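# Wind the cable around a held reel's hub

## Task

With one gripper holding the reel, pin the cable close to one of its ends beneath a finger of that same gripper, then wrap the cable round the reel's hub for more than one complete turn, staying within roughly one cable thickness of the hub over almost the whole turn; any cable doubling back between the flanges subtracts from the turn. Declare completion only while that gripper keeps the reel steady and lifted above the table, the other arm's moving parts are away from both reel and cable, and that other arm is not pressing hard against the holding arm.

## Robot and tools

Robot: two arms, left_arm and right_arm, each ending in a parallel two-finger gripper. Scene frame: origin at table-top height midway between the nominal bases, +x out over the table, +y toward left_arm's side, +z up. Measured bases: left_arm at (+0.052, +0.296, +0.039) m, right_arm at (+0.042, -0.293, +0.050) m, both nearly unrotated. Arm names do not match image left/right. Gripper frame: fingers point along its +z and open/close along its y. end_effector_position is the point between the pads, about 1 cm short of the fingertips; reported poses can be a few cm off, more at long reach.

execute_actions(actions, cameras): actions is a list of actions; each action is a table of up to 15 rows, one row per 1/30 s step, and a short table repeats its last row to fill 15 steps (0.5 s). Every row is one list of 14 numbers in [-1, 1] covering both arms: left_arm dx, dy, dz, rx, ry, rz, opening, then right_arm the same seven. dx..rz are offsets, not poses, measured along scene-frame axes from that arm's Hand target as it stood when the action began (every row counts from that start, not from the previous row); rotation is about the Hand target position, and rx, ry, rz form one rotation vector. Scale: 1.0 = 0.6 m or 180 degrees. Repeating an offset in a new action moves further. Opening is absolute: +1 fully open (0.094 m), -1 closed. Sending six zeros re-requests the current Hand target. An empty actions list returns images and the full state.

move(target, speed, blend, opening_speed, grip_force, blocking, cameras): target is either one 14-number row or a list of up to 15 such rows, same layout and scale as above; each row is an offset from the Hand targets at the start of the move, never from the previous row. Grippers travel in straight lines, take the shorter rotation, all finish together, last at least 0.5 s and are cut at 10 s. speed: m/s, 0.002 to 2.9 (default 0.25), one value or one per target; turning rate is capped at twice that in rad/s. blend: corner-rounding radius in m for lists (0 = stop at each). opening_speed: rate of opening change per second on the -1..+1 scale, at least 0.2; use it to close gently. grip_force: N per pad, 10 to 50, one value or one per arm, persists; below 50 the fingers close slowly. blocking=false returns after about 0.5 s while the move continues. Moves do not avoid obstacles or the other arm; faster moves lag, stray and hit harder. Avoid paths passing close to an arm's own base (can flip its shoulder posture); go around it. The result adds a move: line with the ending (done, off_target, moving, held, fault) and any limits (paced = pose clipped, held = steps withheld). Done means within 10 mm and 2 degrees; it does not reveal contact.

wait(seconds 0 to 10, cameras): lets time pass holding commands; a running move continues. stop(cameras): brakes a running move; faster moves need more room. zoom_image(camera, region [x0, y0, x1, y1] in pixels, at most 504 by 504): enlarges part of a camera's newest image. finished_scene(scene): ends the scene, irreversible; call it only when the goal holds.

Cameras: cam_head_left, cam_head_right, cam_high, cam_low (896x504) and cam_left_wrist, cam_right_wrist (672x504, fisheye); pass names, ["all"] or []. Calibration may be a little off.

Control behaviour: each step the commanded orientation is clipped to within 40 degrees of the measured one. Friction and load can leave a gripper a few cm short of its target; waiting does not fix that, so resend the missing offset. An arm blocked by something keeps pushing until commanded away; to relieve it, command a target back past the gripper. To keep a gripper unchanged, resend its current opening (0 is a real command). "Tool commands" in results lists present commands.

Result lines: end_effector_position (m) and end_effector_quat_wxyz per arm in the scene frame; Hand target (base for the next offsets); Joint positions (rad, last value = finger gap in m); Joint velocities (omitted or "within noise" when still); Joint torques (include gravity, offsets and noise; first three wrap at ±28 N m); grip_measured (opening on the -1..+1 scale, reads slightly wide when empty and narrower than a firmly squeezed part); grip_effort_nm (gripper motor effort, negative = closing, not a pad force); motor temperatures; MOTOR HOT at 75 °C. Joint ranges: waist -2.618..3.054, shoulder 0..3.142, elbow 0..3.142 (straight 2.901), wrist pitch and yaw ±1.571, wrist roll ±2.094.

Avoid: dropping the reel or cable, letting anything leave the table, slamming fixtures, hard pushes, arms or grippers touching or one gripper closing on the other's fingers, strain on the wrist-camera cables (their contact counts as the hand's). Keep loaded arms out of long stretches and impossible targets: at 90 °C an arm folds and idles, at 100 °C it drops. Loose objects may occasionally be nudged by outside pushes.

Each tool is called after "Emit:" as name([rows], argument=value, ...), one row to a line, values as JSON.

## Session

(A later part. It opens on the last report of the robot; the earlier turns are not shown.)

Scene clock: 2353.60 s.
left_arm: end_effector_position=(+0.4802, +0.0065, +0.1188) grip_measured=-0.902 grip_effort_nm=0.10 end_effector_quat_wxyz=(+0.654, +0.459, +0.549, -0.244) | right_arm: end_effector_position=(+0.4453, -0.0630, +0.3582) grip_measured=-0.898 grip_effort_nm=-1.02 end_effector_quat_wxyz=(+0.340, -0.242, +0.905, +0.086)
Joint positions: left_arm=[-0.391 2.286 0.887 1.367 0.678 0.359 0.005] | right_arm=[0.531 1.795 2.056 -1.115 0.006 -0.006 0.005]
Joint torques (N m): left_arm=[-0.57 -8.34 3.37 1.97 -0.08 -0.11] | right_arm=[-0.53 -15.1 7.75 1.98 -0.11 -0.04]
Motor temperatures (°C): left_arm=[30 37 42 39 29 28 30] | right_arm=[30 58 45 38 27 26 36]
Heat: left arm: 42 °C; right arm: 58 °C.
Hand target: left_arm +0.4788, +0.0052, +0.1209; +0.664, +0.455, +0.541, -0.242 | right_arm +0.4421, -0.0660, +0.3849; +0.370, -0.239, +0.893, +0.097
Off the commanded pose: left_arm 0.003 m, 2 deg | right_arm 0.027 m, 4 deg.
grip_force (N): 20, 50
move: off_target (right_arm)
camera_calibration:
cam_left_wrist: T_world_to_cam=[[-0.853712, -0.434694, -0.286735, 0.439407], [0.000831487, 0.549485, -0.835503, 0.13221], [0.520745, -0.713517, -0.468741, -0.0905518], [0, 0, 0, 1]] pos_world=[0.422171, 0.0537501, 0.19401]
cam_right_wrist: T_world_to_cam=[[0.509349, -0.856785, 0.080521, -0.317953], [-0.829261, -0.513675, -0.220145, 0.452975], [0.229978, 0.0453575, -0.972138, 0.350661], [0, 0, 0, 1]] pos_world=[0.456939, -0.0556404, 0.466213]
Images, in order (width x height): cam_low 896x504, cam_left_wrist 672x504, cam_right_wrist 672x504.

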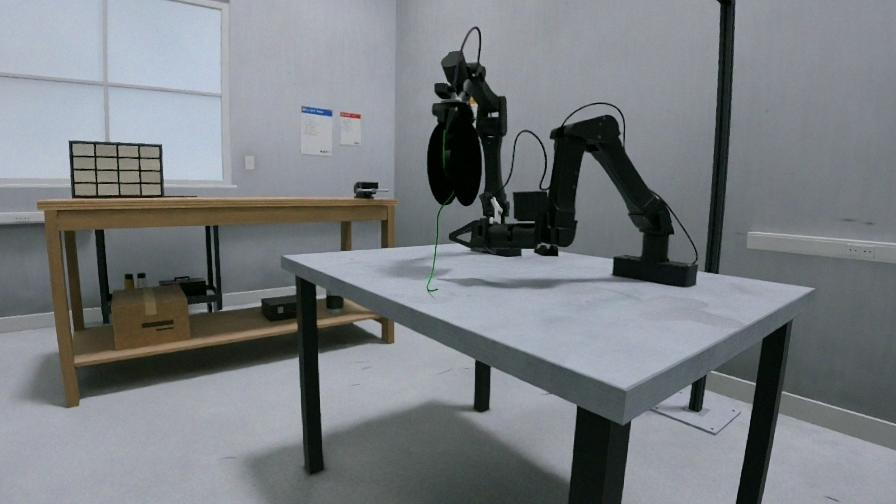

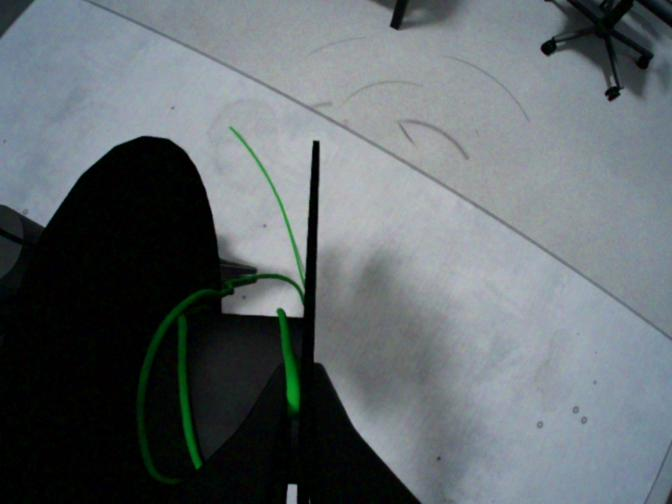

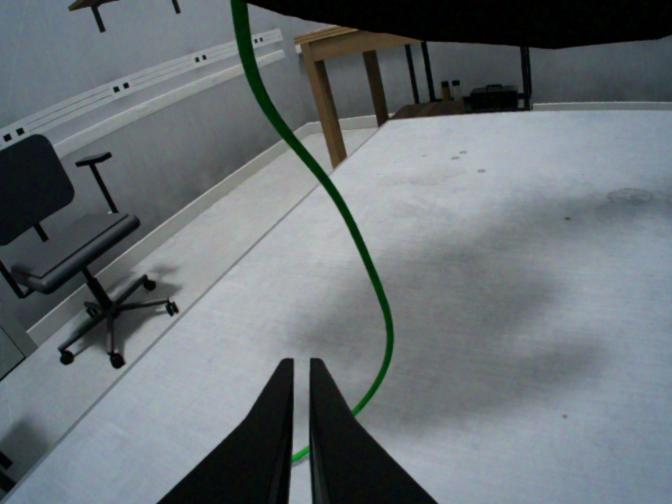

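Emit:
wait(seconds=0.1, cameras=["cam_head_right", "cam_head_left", "cam_low", "cam_left_wrist"])

Emit:
zoom_image(camera="cam_head_right", region=[490, 150, 610, 270])

Emit:
zoom_image(camera="cam_head_left", region=[490, 150, 610, 270])

Emit:
zoom_image(camera="cam_left_wrist", region=[100, 280, 324, 504])

Scene clock: 2363.93 s.
left_arm: end_effector_position=(+0.4803, +0.0065, +0.1188) grip_measured=-0.902 grip_effort_nm=0.10 end_effector_quat_wxyz=(+0.654, +0.459, +0.550, -0.244) | right_arm: end_effector_position=(+0.4453, -0.0630, +0.3582) grip_measured=-0.898 grip_effort_nm=-1.02 end_effector_quat_wxyz=(+0.340, -0.242, +0.905, +0.086)
Joint positions: left_arm=[-0.391 2.286 0.887 1.367 0.678 0.358 0.005] | right_arm=[0.531 1.795 2.056 -1.115 0.006 -0.006 0.005]
Joint torques (N m): left_arm=[-0.57 -8.42 3.36 1.98 -0.06 -0.09] | right_arm=[-0.51 -15.06 7.72 1.98 -0.1 -0.04]
Motor temperatures (°C): left_arm=[30 37 42 40 29 28 30] | right_arm=[30 58 45 39 27 26 36]
Heat: left arm: 42 °C; right arm: 58 °C.
Hand target: left_arm +0.4789, +0.0052, +0.1209; +0.664, +0.455, +0.541, -0.242 | right_arm +0.4421, -0.0660, +0.3849; +0.370, -0.239, +0.893, +0.097
Tool commands: left_gripper/opening=-0.9 right_gripper/opening=-1.0
Off the commanded pose: left_arm 0.003 m, 2 deg | right_arm 0.027 m, 4 deg.
grip_force (N): 20, 50
wait: 0.10 s; at rest from the start
camera_calibration:
cam_left_wrist: T_world_to_cam=[[-0.853767, -0.435099, -0.285957, 0.439428], [0.0000373808, 0.549174, -0.835708, 0.132547], [0.520656, -0.71351, -0.46885, -0.0904735], [0, 0, 0, 1]] pos_world=[0.42227, 0.0538494, 0.19401]
Images, in order (width x height): cam_head_left 896x504, cam_head_right 896x504, cam_low 896x504, cam_left_wrist 672x504.

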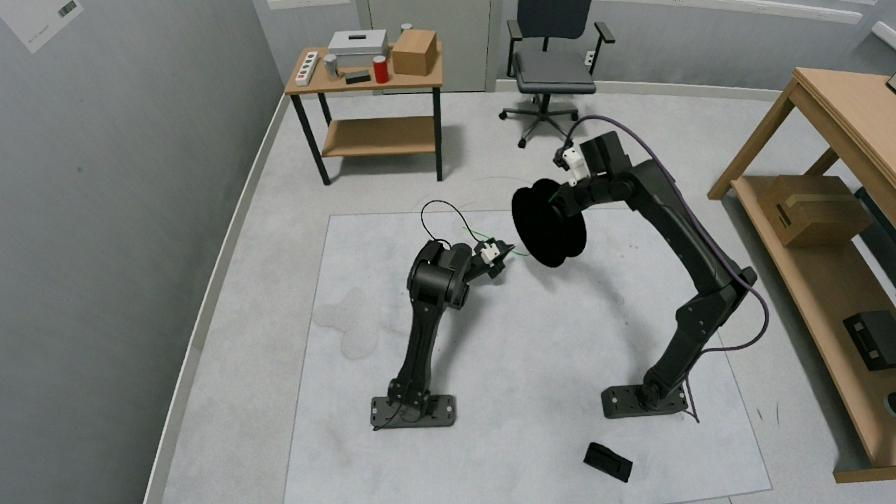

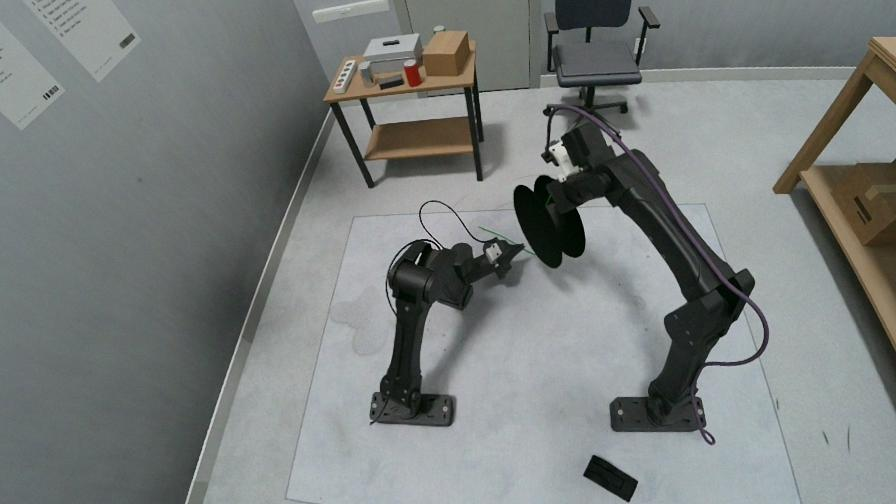

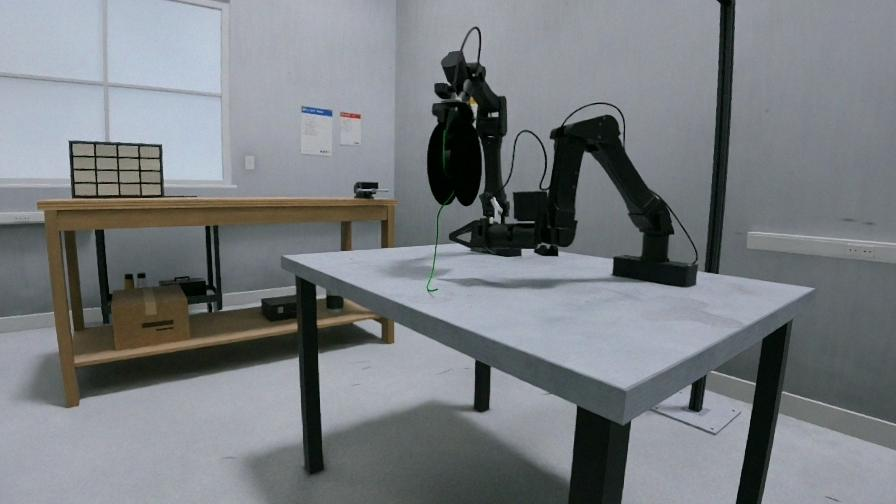

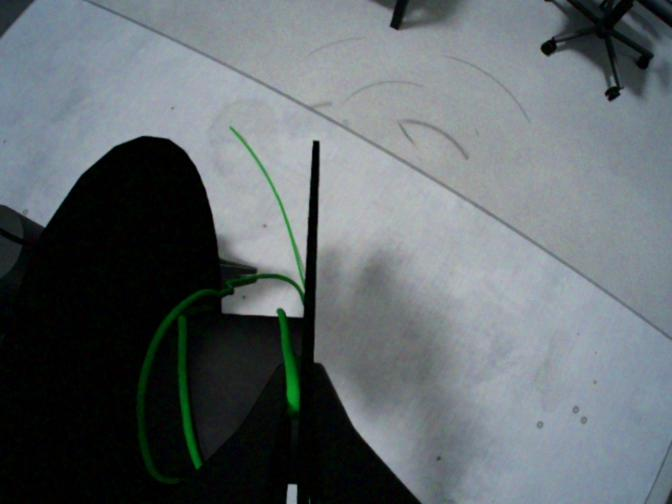

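Scaled by 4.200 from the camera's 896x504 image, which has a finer 1280x720 frame.

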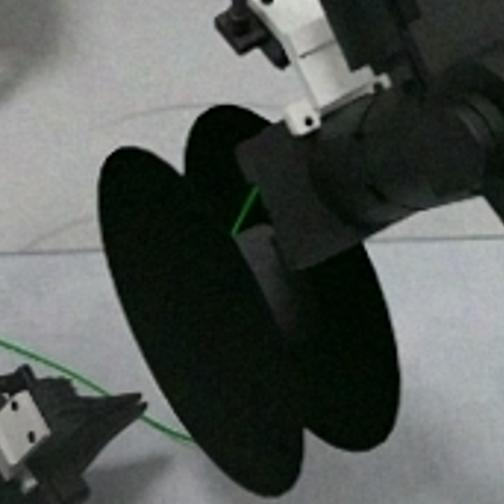

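Scaled by 4.200 from the camera's 896x504 image, which has a finer 1280x720 frame.

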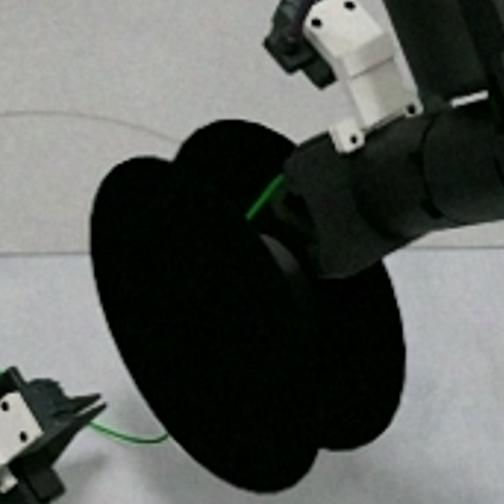

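Scaled by 2.250 from the camera's 672x504 image, which has a finer 960x720 frame.

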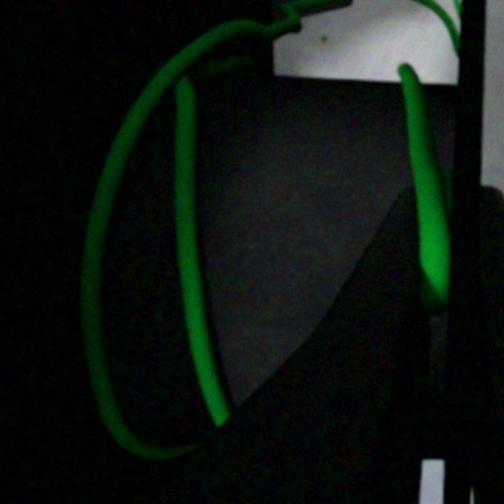

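Emit:
move([
  [-0.1, 0.1732, 0.0, 0, 0, 0, -0.9, 0, 0, 0, 0, 0, 0, -1.0],
  [-0.18, 0.3, 0.1, 0, 0, 0, -0.9, 0, 0, 0.17, 0, 0, 0, -1.0],
], speed=[0.15, 0.12], blend=[0.02, 0], cameras=["cam_head_right", "cam_low", "cam_left_wrist", "cam_right_wrist"])

Emit:
zoom_image(camera="cam_left_wrist", region=[100, 250, 354, 504])

Emit:
zoom_image(camera="cam_low", region=[390, 60, 510, 180])

Scene clock: 2373.30 s.
left_arm: end_effector_position=(+0.3738, +0.1845, +0.1752) grip_measured=-0.902 grip_effort_nm=0.10 end_effector_quat_wxyz=(+0.662, +0.452, +0.546, -0.243) | right_arm: end_effector_position=(+0.4396, -0.0663, +0.4707) grip_measured=-0.898 grip_effort_nm=-1.02 end_effector_quat_wxyz=(+0.425, -0.232, +0.868, +0.108)
Joint positions: left_arm=[0.17 1.802 0.334 1.453 1.229 0.355 0.005] | right_arm=[0.531 2.027 2.844 -1.48 0.006 -0.006 0.005]
Joint torques (N m): left_arm=[0.53 -7.23 2.65 1.27 0.15 -0.07] | right_arm=[-0.53 -11.82 6.11 2.47 -0.11 -0.04]
Motor temperatures (°C): left_arm=[30 36 42 41 28 28 30] | right_arm=[30 58 45 39 27 26 36]
Heat: left arm: 42 °C; right arm: 58 °C.
Hand target: left_arm +0.3709, +0.1852, +0.1808; +0.664, +0.455, +0.542, -0.242 | right_arm +0.4421, -0.0660, +0.4870; +0.370, -0.239, +0.893, +0.097
Off the commanded pose: left_arm 0.006 m, 1 deg | right_arm 0.016 m, 7 deg.
elbow stopped short (right arm): the move would have taken joint 3 (elbow) straighter than the controller allows.
grip_force (N): 20, 50
move: off_target (right_arm)
camera_calibration:
cam_left_wrist: T_world_to_cam=[[-0.845723, -0.4481, -0.289756, 0.442059], [0.00565293, 0.535445, -0.844551, 0.0839221], [0.533592, -0.715895, -0.450305, 0.110721], [0, 0, 0, 1]] pos_world=[0.314305, 0.232415, 0.248824]
cam_right_wrist: T_world_to_cam=[[0.496194, -0.864237, 0.0829858, -0.322782], [-0.777478, -0.484845, -0.400566, 0.535407], [0.386419, 0.134239, -0.912502, 0.370579], [0, 0, 0, 1]] pos_world=[0.43323, -0.0691166, 0.579407]
Images, in order (width x height): cam_head_right 896x504, cam_low 896x504, cam_left_wrist 672x504, cam_right_wrist 672x504.

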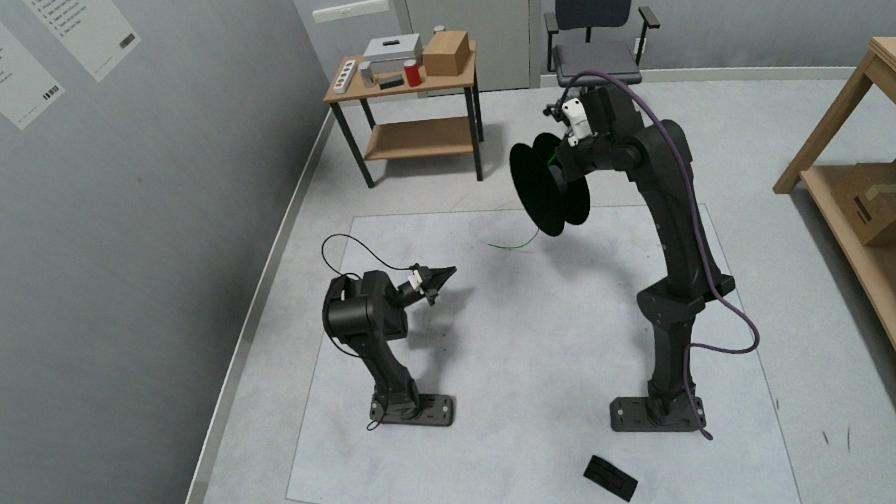

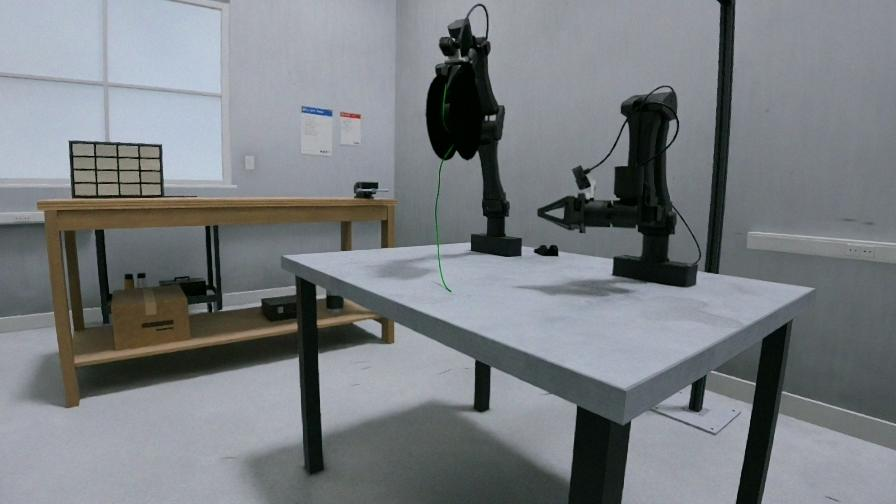

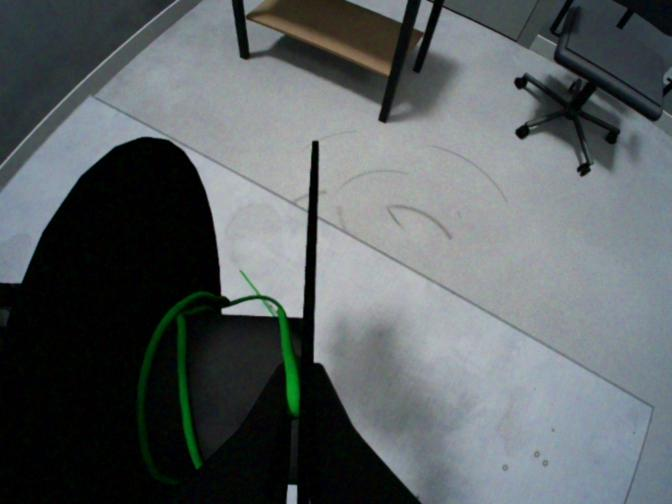

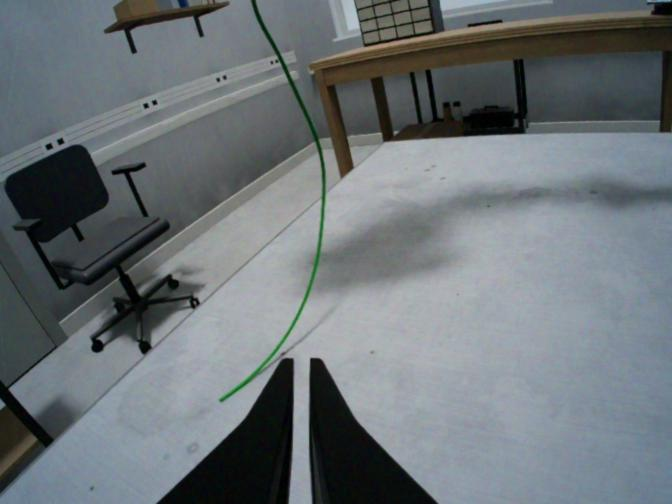

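Scaled by 1.984 from the camera's 672x504 image, which has a finer 960x720 frame.

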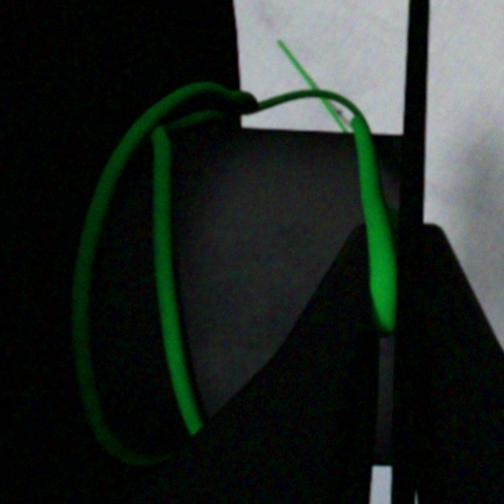

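Scaled by 4.200 from the camera's 896x504 image, which has a finer 1280x720 frame.

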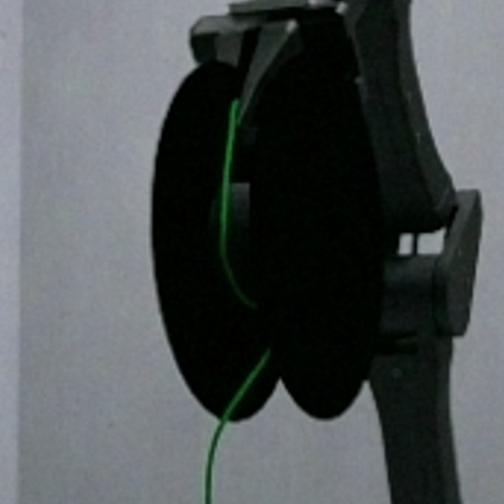

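Emit:
zoom_image(camera="cam_head_right", region=[500, 120, 600, 240])

Emit:
zoom_image(camera="cam_low", region=[420, 60, 490, 170])

Scaled by 4.200 from the camera's 896x504 image, which has a finer 1280x720 frame.

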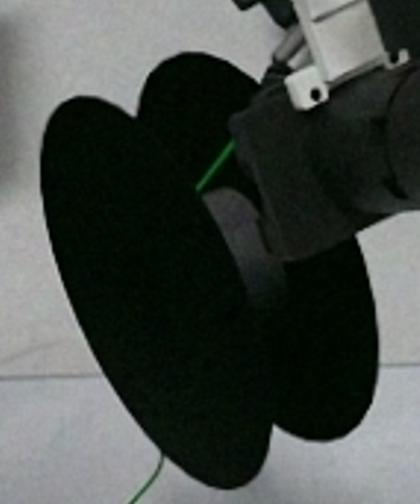

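Scaled by 4.582 from the camera's 896x504 image, which has a finer 1280x720 frame.

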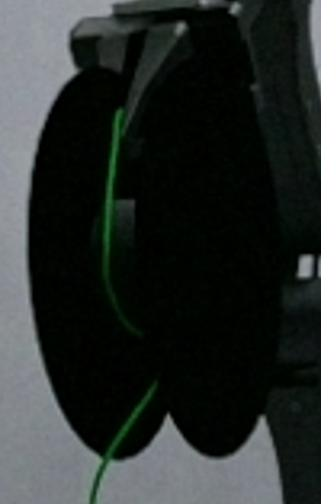

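Emit:
move(target=[0, 0, 0, 0, 0, 0, -0.9, 0.0722, -0.5823, -0.15, -0.0223, 0.1693, -0.244, -1.0], speed=0.12, cameras=["cam_head_right", "cam_head_left", "cam_left_wrist", "cam_low"])

Scene clock: 2418.57 s.
left_arm: end_effector_position=(+0.3737, +0.1844, +0.1752) grip_measured=-0.902 grip_effort_nm=0.10 end_effector_quat_wxyz=(+0.662, +0.453, +0.546, -0.243) | right_arm: end_effector_position=(+0.4782, -0.4118, +0.3965) grip_measured=-0.898 grip_effort_nm=-1.02 end_effector_quat_wxyz=(+0.311, +0.124, +0.941, -0.042)
Joint positions: left_arm=[0.17 1.802 0.334 1.453 1.23 0.355 0.005] | right_arm=[-0.256 2.059 2.708 -1.581 -0.003 -0.006 0.005]
Joint torques (N m): left_arm=[0.61 -7.31 2.62 1.28 0.16 -0.09] | right_arm=[-0.23 -10.29 6.79 1.87 -0.05 -0.06]
Motor temperatures (°C): left_arm=[30 33 41 39 28 28 30] | right_arm=[30 58 41 43 27 26 36]
Heat: left arm: 41 °C; right arm: 58 °C.
Hand target: left_arm +0.3708, +0.1852, +0.1808; +0.664, +0.455, +0.541, -0.242 | right_arm +0.4855, -0.4153, +0.3970; +0.129, +0.129, +0.983, -0.019
Off the commanded pose: left_arm 0.006 m, 1 deg | right_arm 0.008 m, 22 deg.
elbow stopped short (right arm): the move would have taken joint 3 (elbow) straighter than the controller allows.
joint read past its limit (right arm) — joint 4 (wrist pitch), lower limit.
joint sent to its limit (right arm) — joint 4 (wrist pitch), lower limit. The joint targets are off in orientation, not in position.
grip_force (N): 20, 50
move: off_target (right_arm)
camera_calibration:
cam_left_wrist: T_world_to_cam=[[-0.846044, -0.447489, -0.289764, 0.442019], [0.00605204, 0.535435, -0.844555, 0.0838002], [0.533078, -0.716284, -0.450293, 0.110969], [0, 0, 0, 1]] pos_world=[0.314305, 0.232415, 0.248824]
Images, in order (width x height): cam_head_left 896x504, cam_head_right 896x504, cam_low 896x504, cam_left_wrist 672x504.

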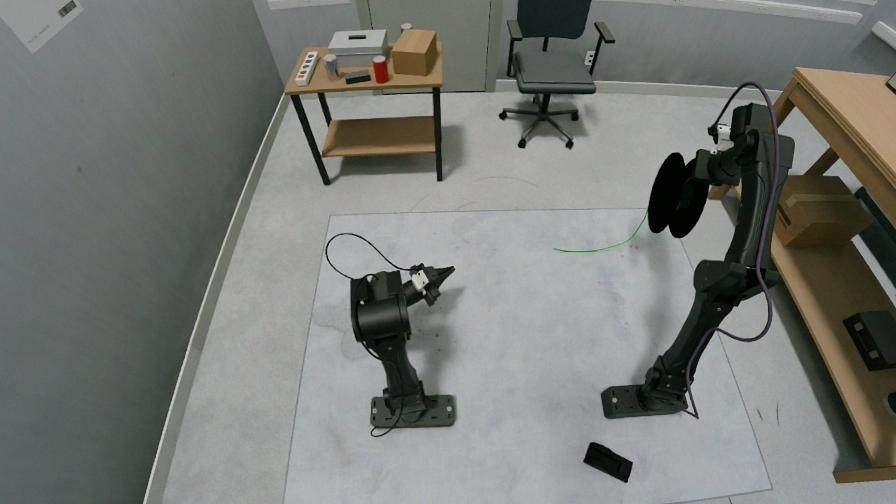

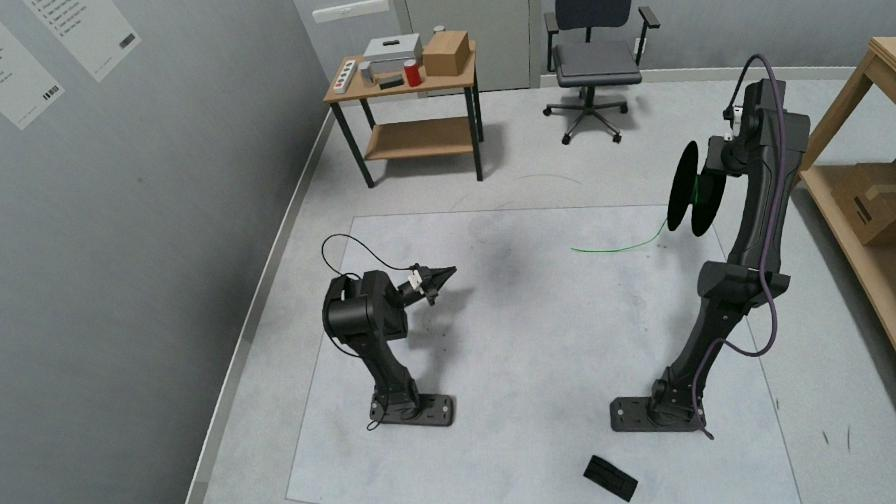

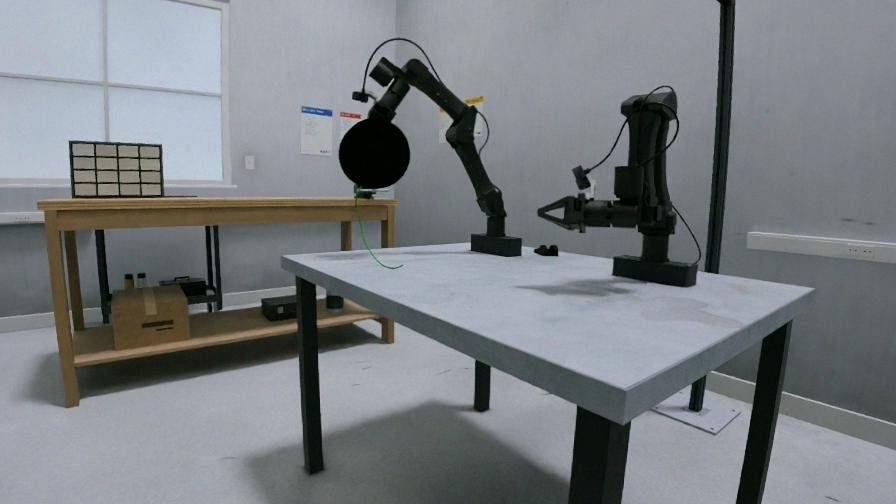

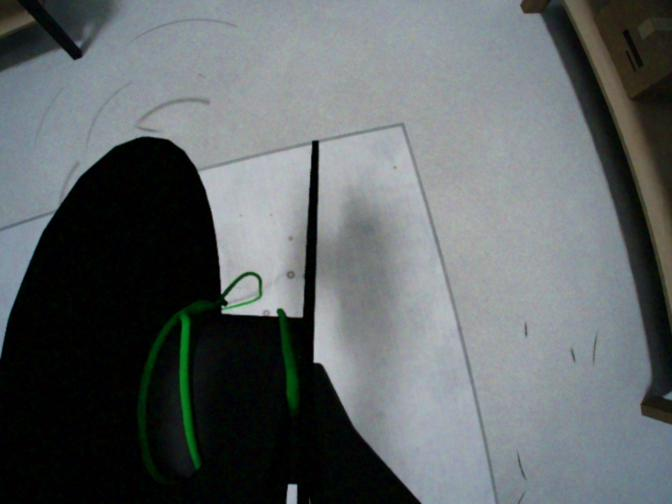

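Emit:
zoom_image(camera="cam_head_right", region=[640, 120, 760, 250])

Emit:
zoom_image(camera="cam_head_left", region=[620, 130, 740, 250])

Emit:
zoom_image(camera="cam_left_wrist", region=[100, 250, 354, 504])

Scaled by 3.877 from the camera's 896x504 image, which has a finer 1280x720 frame.

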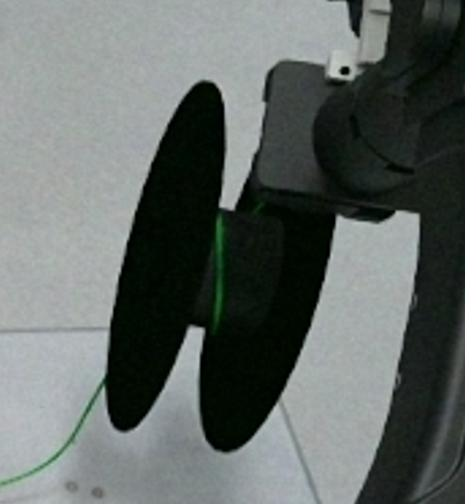

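Scaled by 4.200 from the camera's 896x504 image, which has a finer 1280x720 frame.

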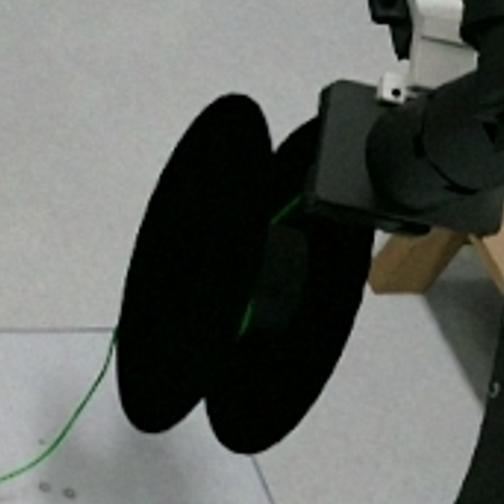

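Scaled by 1.984 from the camera's 672x504 image, which has a finer 960x720 frame.

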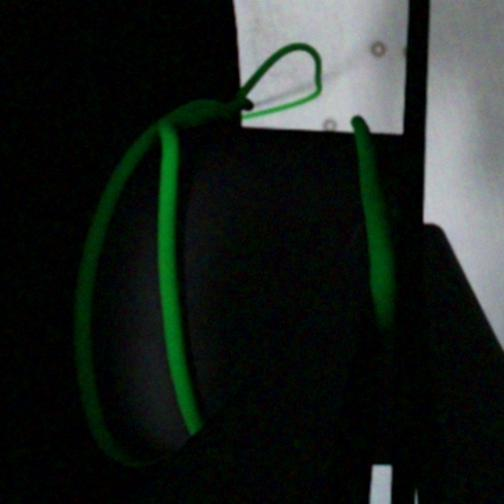

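Emit:
move(target=[0, 0, 0, 0, 0, 0, -0.9, -0.0723, 0.5, 0.0383, 0.0223, -0.1693, 0.244, -1.0], speed=0.12, cameras=["cam_head_right", "cam_left_wrist", "cam_low"])

Emit:
zoom_image(camera="cam_left_wrist", region=[100, 250, 354, 504])

Emit:
zoom_image(camera="cam_low", region=[390, 60, 510, 180])

Scene clock: 2435.57 s.
left_arm: end_effector_position=(+0.3737, +0.1844, +0.1752) grip_measured=-0.902 grip_effort_nm=0.10 end_effector_quat_wxyz=(+0.662, +0.453, +0.546, -0.243) | right_arm: end_effector_position=(+0.4381, -0.1210, +0.4009) grip_measured=-0.898 grip_effort_nm=-1.02 end_effector_quat_wxyz=(+0.339, -0.235, +0.907, +0.087)
Joint positions: left_arm=[0.17 1.802 0.334 1.453 1.23 0.355 0.005] | right_arm=[0.384 1.789 2.258 -1.329 -0.088 -0.104 0.005]
Joint torques (N m): left_arm=[0.54 -7.3 2.7 1.29 0.11 -0.08] | right_arm=[0.34 -10.96 7.87 2.24 -0.19 -0.1]
Motor temperatures (°C): left_arm=[30 33 40 38 28 28 30] | right_arm=[30 57 42 41 27 26 36]
Heat: left arm: 40 °C; right arm: 57 °C.
Hand target: left_arm +0.3708, +0.1852, +0.1808; +0.664, +0.455, +0.541, -0.242 | right_arm +0.4422, -0.1152, +0.4200; +0.370, -0.239, +0.893, +0.097
Off the commanded pose: left_arm 0.006 m, 1 deg | right_arm 0.020 m, 4 deg.
grip_force (N): 20, 50
move: off_target (right_arm)
camera_calibration:
cam_left_wrist: T_world_to_cam=[[-0.846044, -0.447489, -0.289764, 0.442019], [0.00605204, 0.535435, -0.844555, 0.0838002], [0.533078, -0.716284, -0.450293, 0.110969], [0, 0, 0, 1]] pos_world=[0.314305, 0.232415, 0.248824]
Images, in order (width x height): cam_head_right 896x504, cam_low 896x504, cam_left_wrist 672x504.

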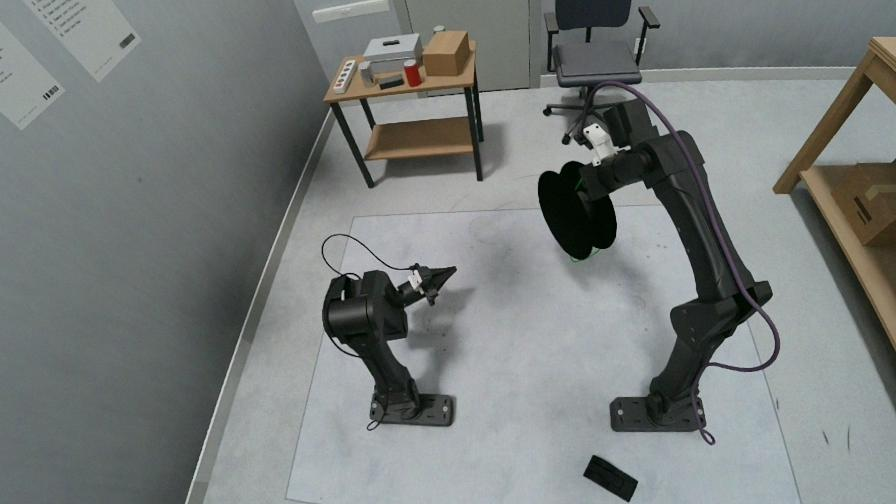

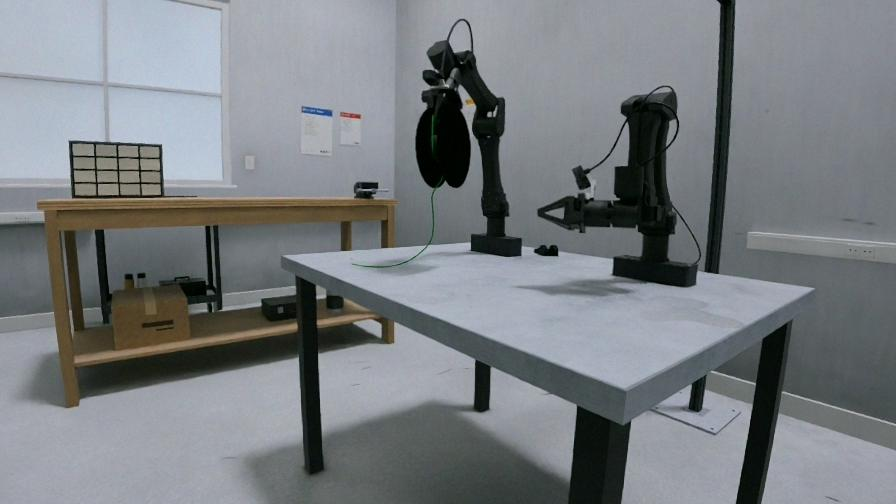

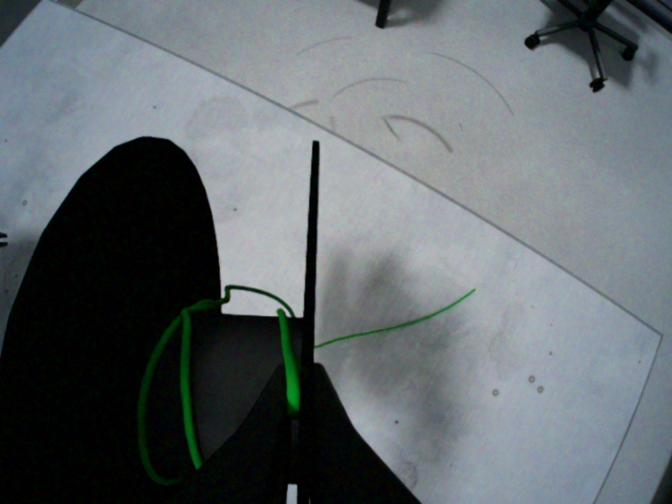

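Scaled by 1.984 from the camera's 672x504 image, which has a finer 960x720 frame.

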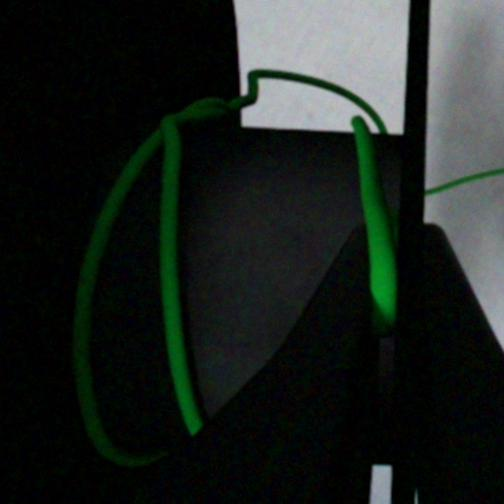

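Scaled by 4.200 from the camera's 896x504 image, which has a finer 1280x720 frame.

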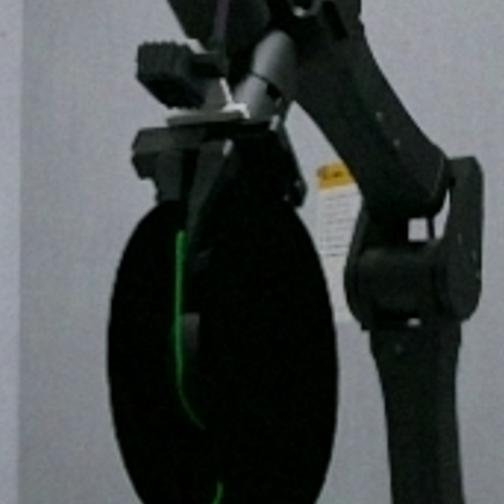

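Emit:
move(target=[-0.15, 0.17, 0.08, 0, 0, 0, -0.9, -0.137, 0.1753, 0, 0, 0, 0.1278, -1.0], speed=0.1, cameras=["cam_head_right", "cam_left_wrist", "cam_low"])

Emit:
zoom_image(camera="cam_low", region=[420, 70, 560, 210])

Scene clock: 2470.47 s.
left_arm: end_effector_position=(+0.2834, +0.2865, +0.2291) grip_measured=-0.902 grip_effort_nm=0.10 end_effector_quat_wxyz=(+0.694, +0.367, +0.606, -0.133) | right_arm: end_effector_position=(+0.3668, -0.0118, +0.3969) grip_measured=-0.898 grip_effort_nm=-1.02 end_effector_quat_wxyz=(+0.313, -0.409, +0.843, +0.154)
Joint positions: left_arm=[0.828 1.175 0.066 1.409 1.578 0.055 0.005] | right_arm=[0.651 1.783 2.234 -1.327 -0.175 -0.201 0.005]
Joint torques (N m): left_arm=[0.76 -2 4.18 0.99 -0.11 -0.06] | right_arm=[0.44 -14.12 6.15 2.11 -0.3 -0.05]
Motor temperatures (°C): left_arm=[30 33 40 38 28 28 30] | right_arm=[30 55 44 41 27 26 36]
Heat: left arm: 40 °C; right arm: 55 °C.
Hand target: left_arm +0.2808, +0.2871, +0.2288; +0.664, +0.455, +0.541, -0.242 | right_arm +0.3599, -0.0100, +0.4199; +0.343, -0.412, +0.827, +0.169
Off the commanded pose: left_arm 0.003 m, 18 deg | right_arm 0.024 m, 4 deg.
joint sent to its limit (left arm) — joint 5 (wrist yaw), upper limit. The joint targets are off in orientation, not in position.
grip_force (N): 20, 50
move: off_target (left_arm, right_arm)
camera_calibration:
cam_left_wrist: T_world_to_cam=[[-0.665799, -0.681708, -0.303291, 0.445943], [-0.148043, 0.5191, -0.841795, 0.122912], [0.731297, -0.515566, -0.446539, 0.142006], [0, 0, 0, 1]] pos_world=[0.211256, 0.313413, 0.302128]
Images, in order (width x height): cam_head_right 896x504, cam_low 896x504, cam_left_wrist 672x504.

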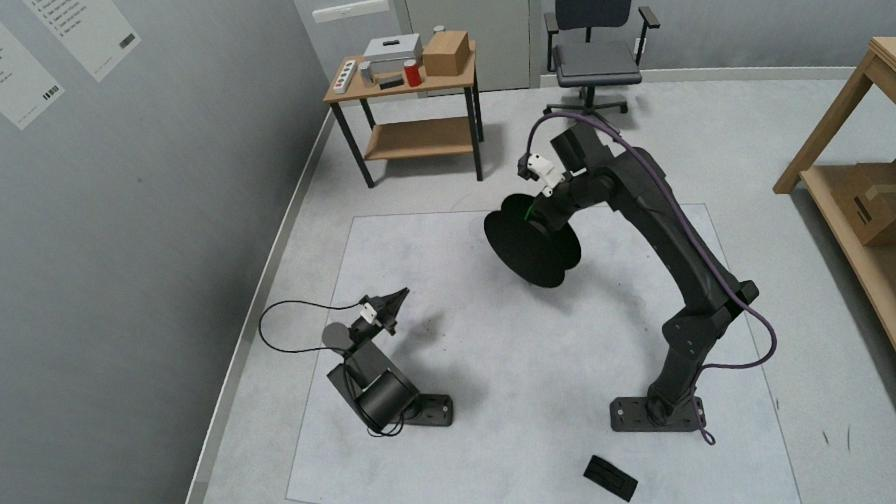

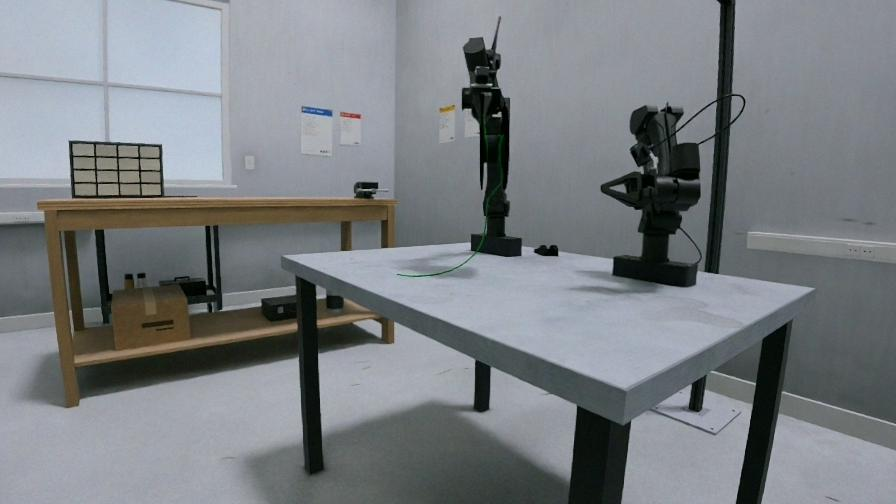

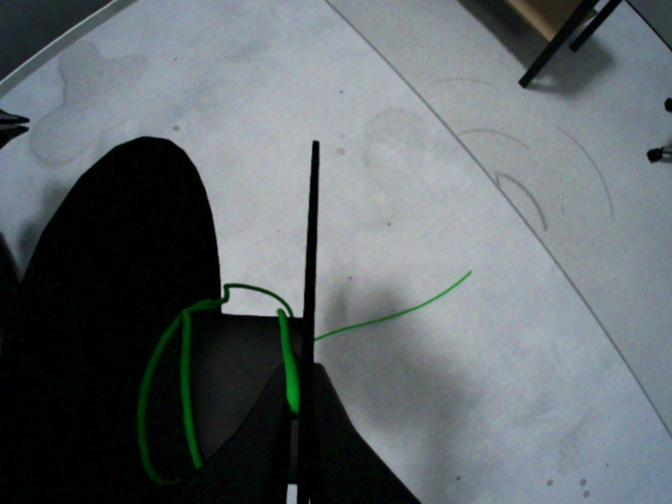

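Scaled by 3.600 from the camera's 896x504 image, which has a finer 1280x720 frame.

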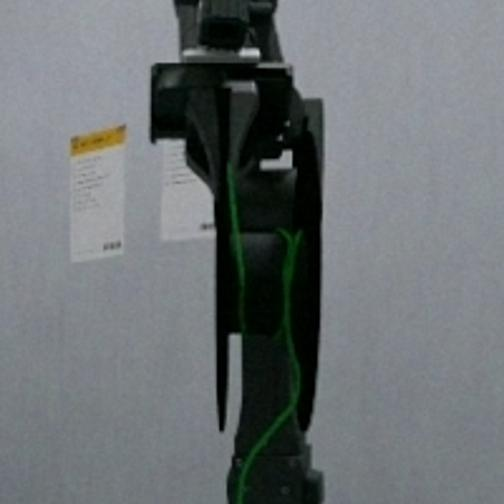

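Emit:
execute_actions(actions=[], cameras=["cam_low","cam_head_right","cam_head_left"])

Scene clock: 2484.67 s.
left_arm: end_effector_position=(+0.2834, +0.2865, +0.2291) grip_measured=-0.902 grip_effort_nm=0.10 end_effector_quat_wxyz=(+0.694, +0.366, +0.606, -0.133) | right_arm: end_effector_position=(+0.3668, -0.0118, +0.3969) grip_measured=-0.898 grip_effort_nm=-1.02 end_effector_quat_wxyz=(+0.313, -0.409, +0.843, +0.154)
Joint positions: left_arm=[0.828 1.175 0.066 1.409 1.578 0.054 0.005] | right_arm=[0.651 1.783 2.234 -1.327 -0.175 -0.201 0.005]
Joint velocities: within noise
Joint torques (N m): left_arm=[0.64 -2 4.07 0.99 -0.11 -0.08] | right_arm=[0.43 -14.12 6.17 2.11 -0.29 -0.06]
Motor temperatures (°C): left_arm=[30 32 40 37 28 28 30] | right_arm=[30 54 43 41 27 26 36]
Heat: left arm: 40 °C; right arm: 54 °C.
Hand target: left_arm +0.2808, +0.2871, +0.2288; +0.664, +0.455, +0.541, -0.242 | right_arm +0.3599, -0.0100, +0.4199; +0.343, -0.412, +0.827, +0.169
Tool commands: left_gripper/opening=-0.9 right_gripper/opening=-1.0
Off the commanded pose: left_arm 0.003 m, 18 deg | right_arm 0.024 m, 4 deg.
grip_force (N): 20, 50
Images, in order (width x height): cam_head_left 896x504, cam_head_right 896x504, cam_low 896x504.

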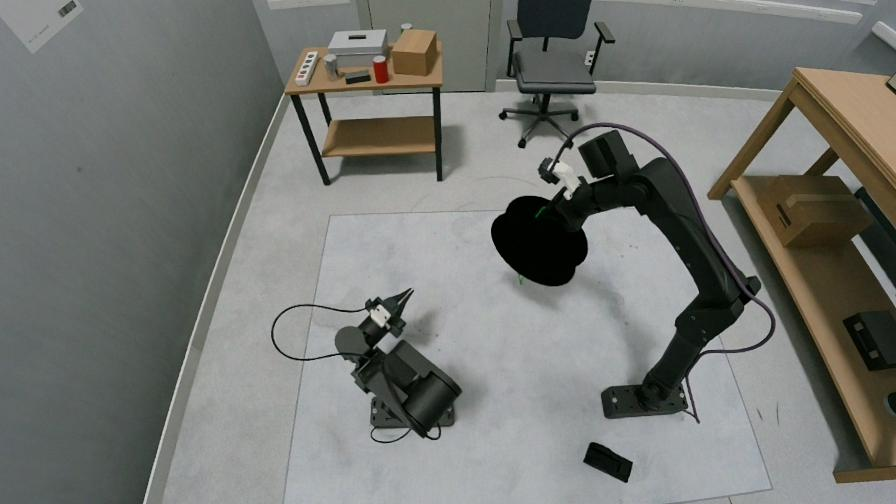

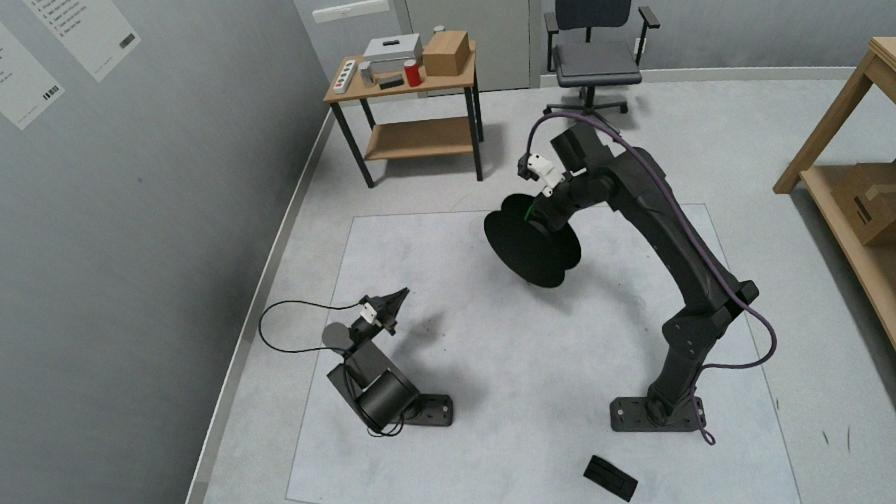

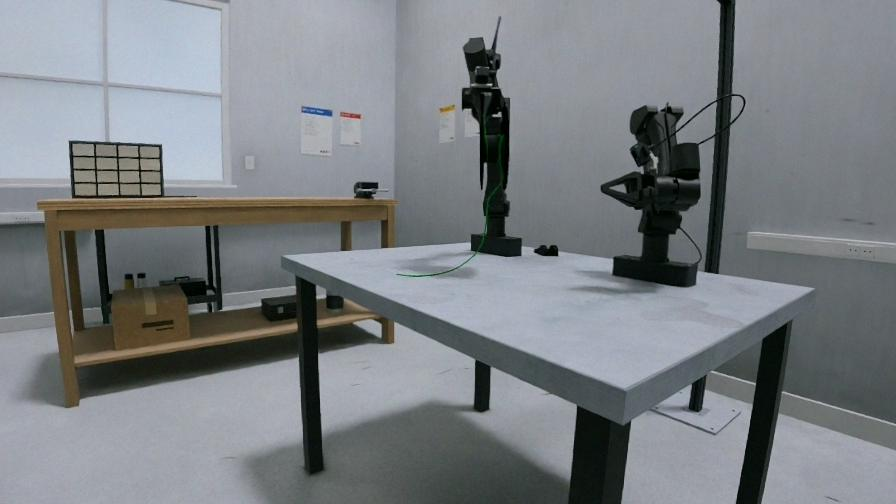

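Emit:
finished_scene(scene=1)

The scene is finished: the task was done.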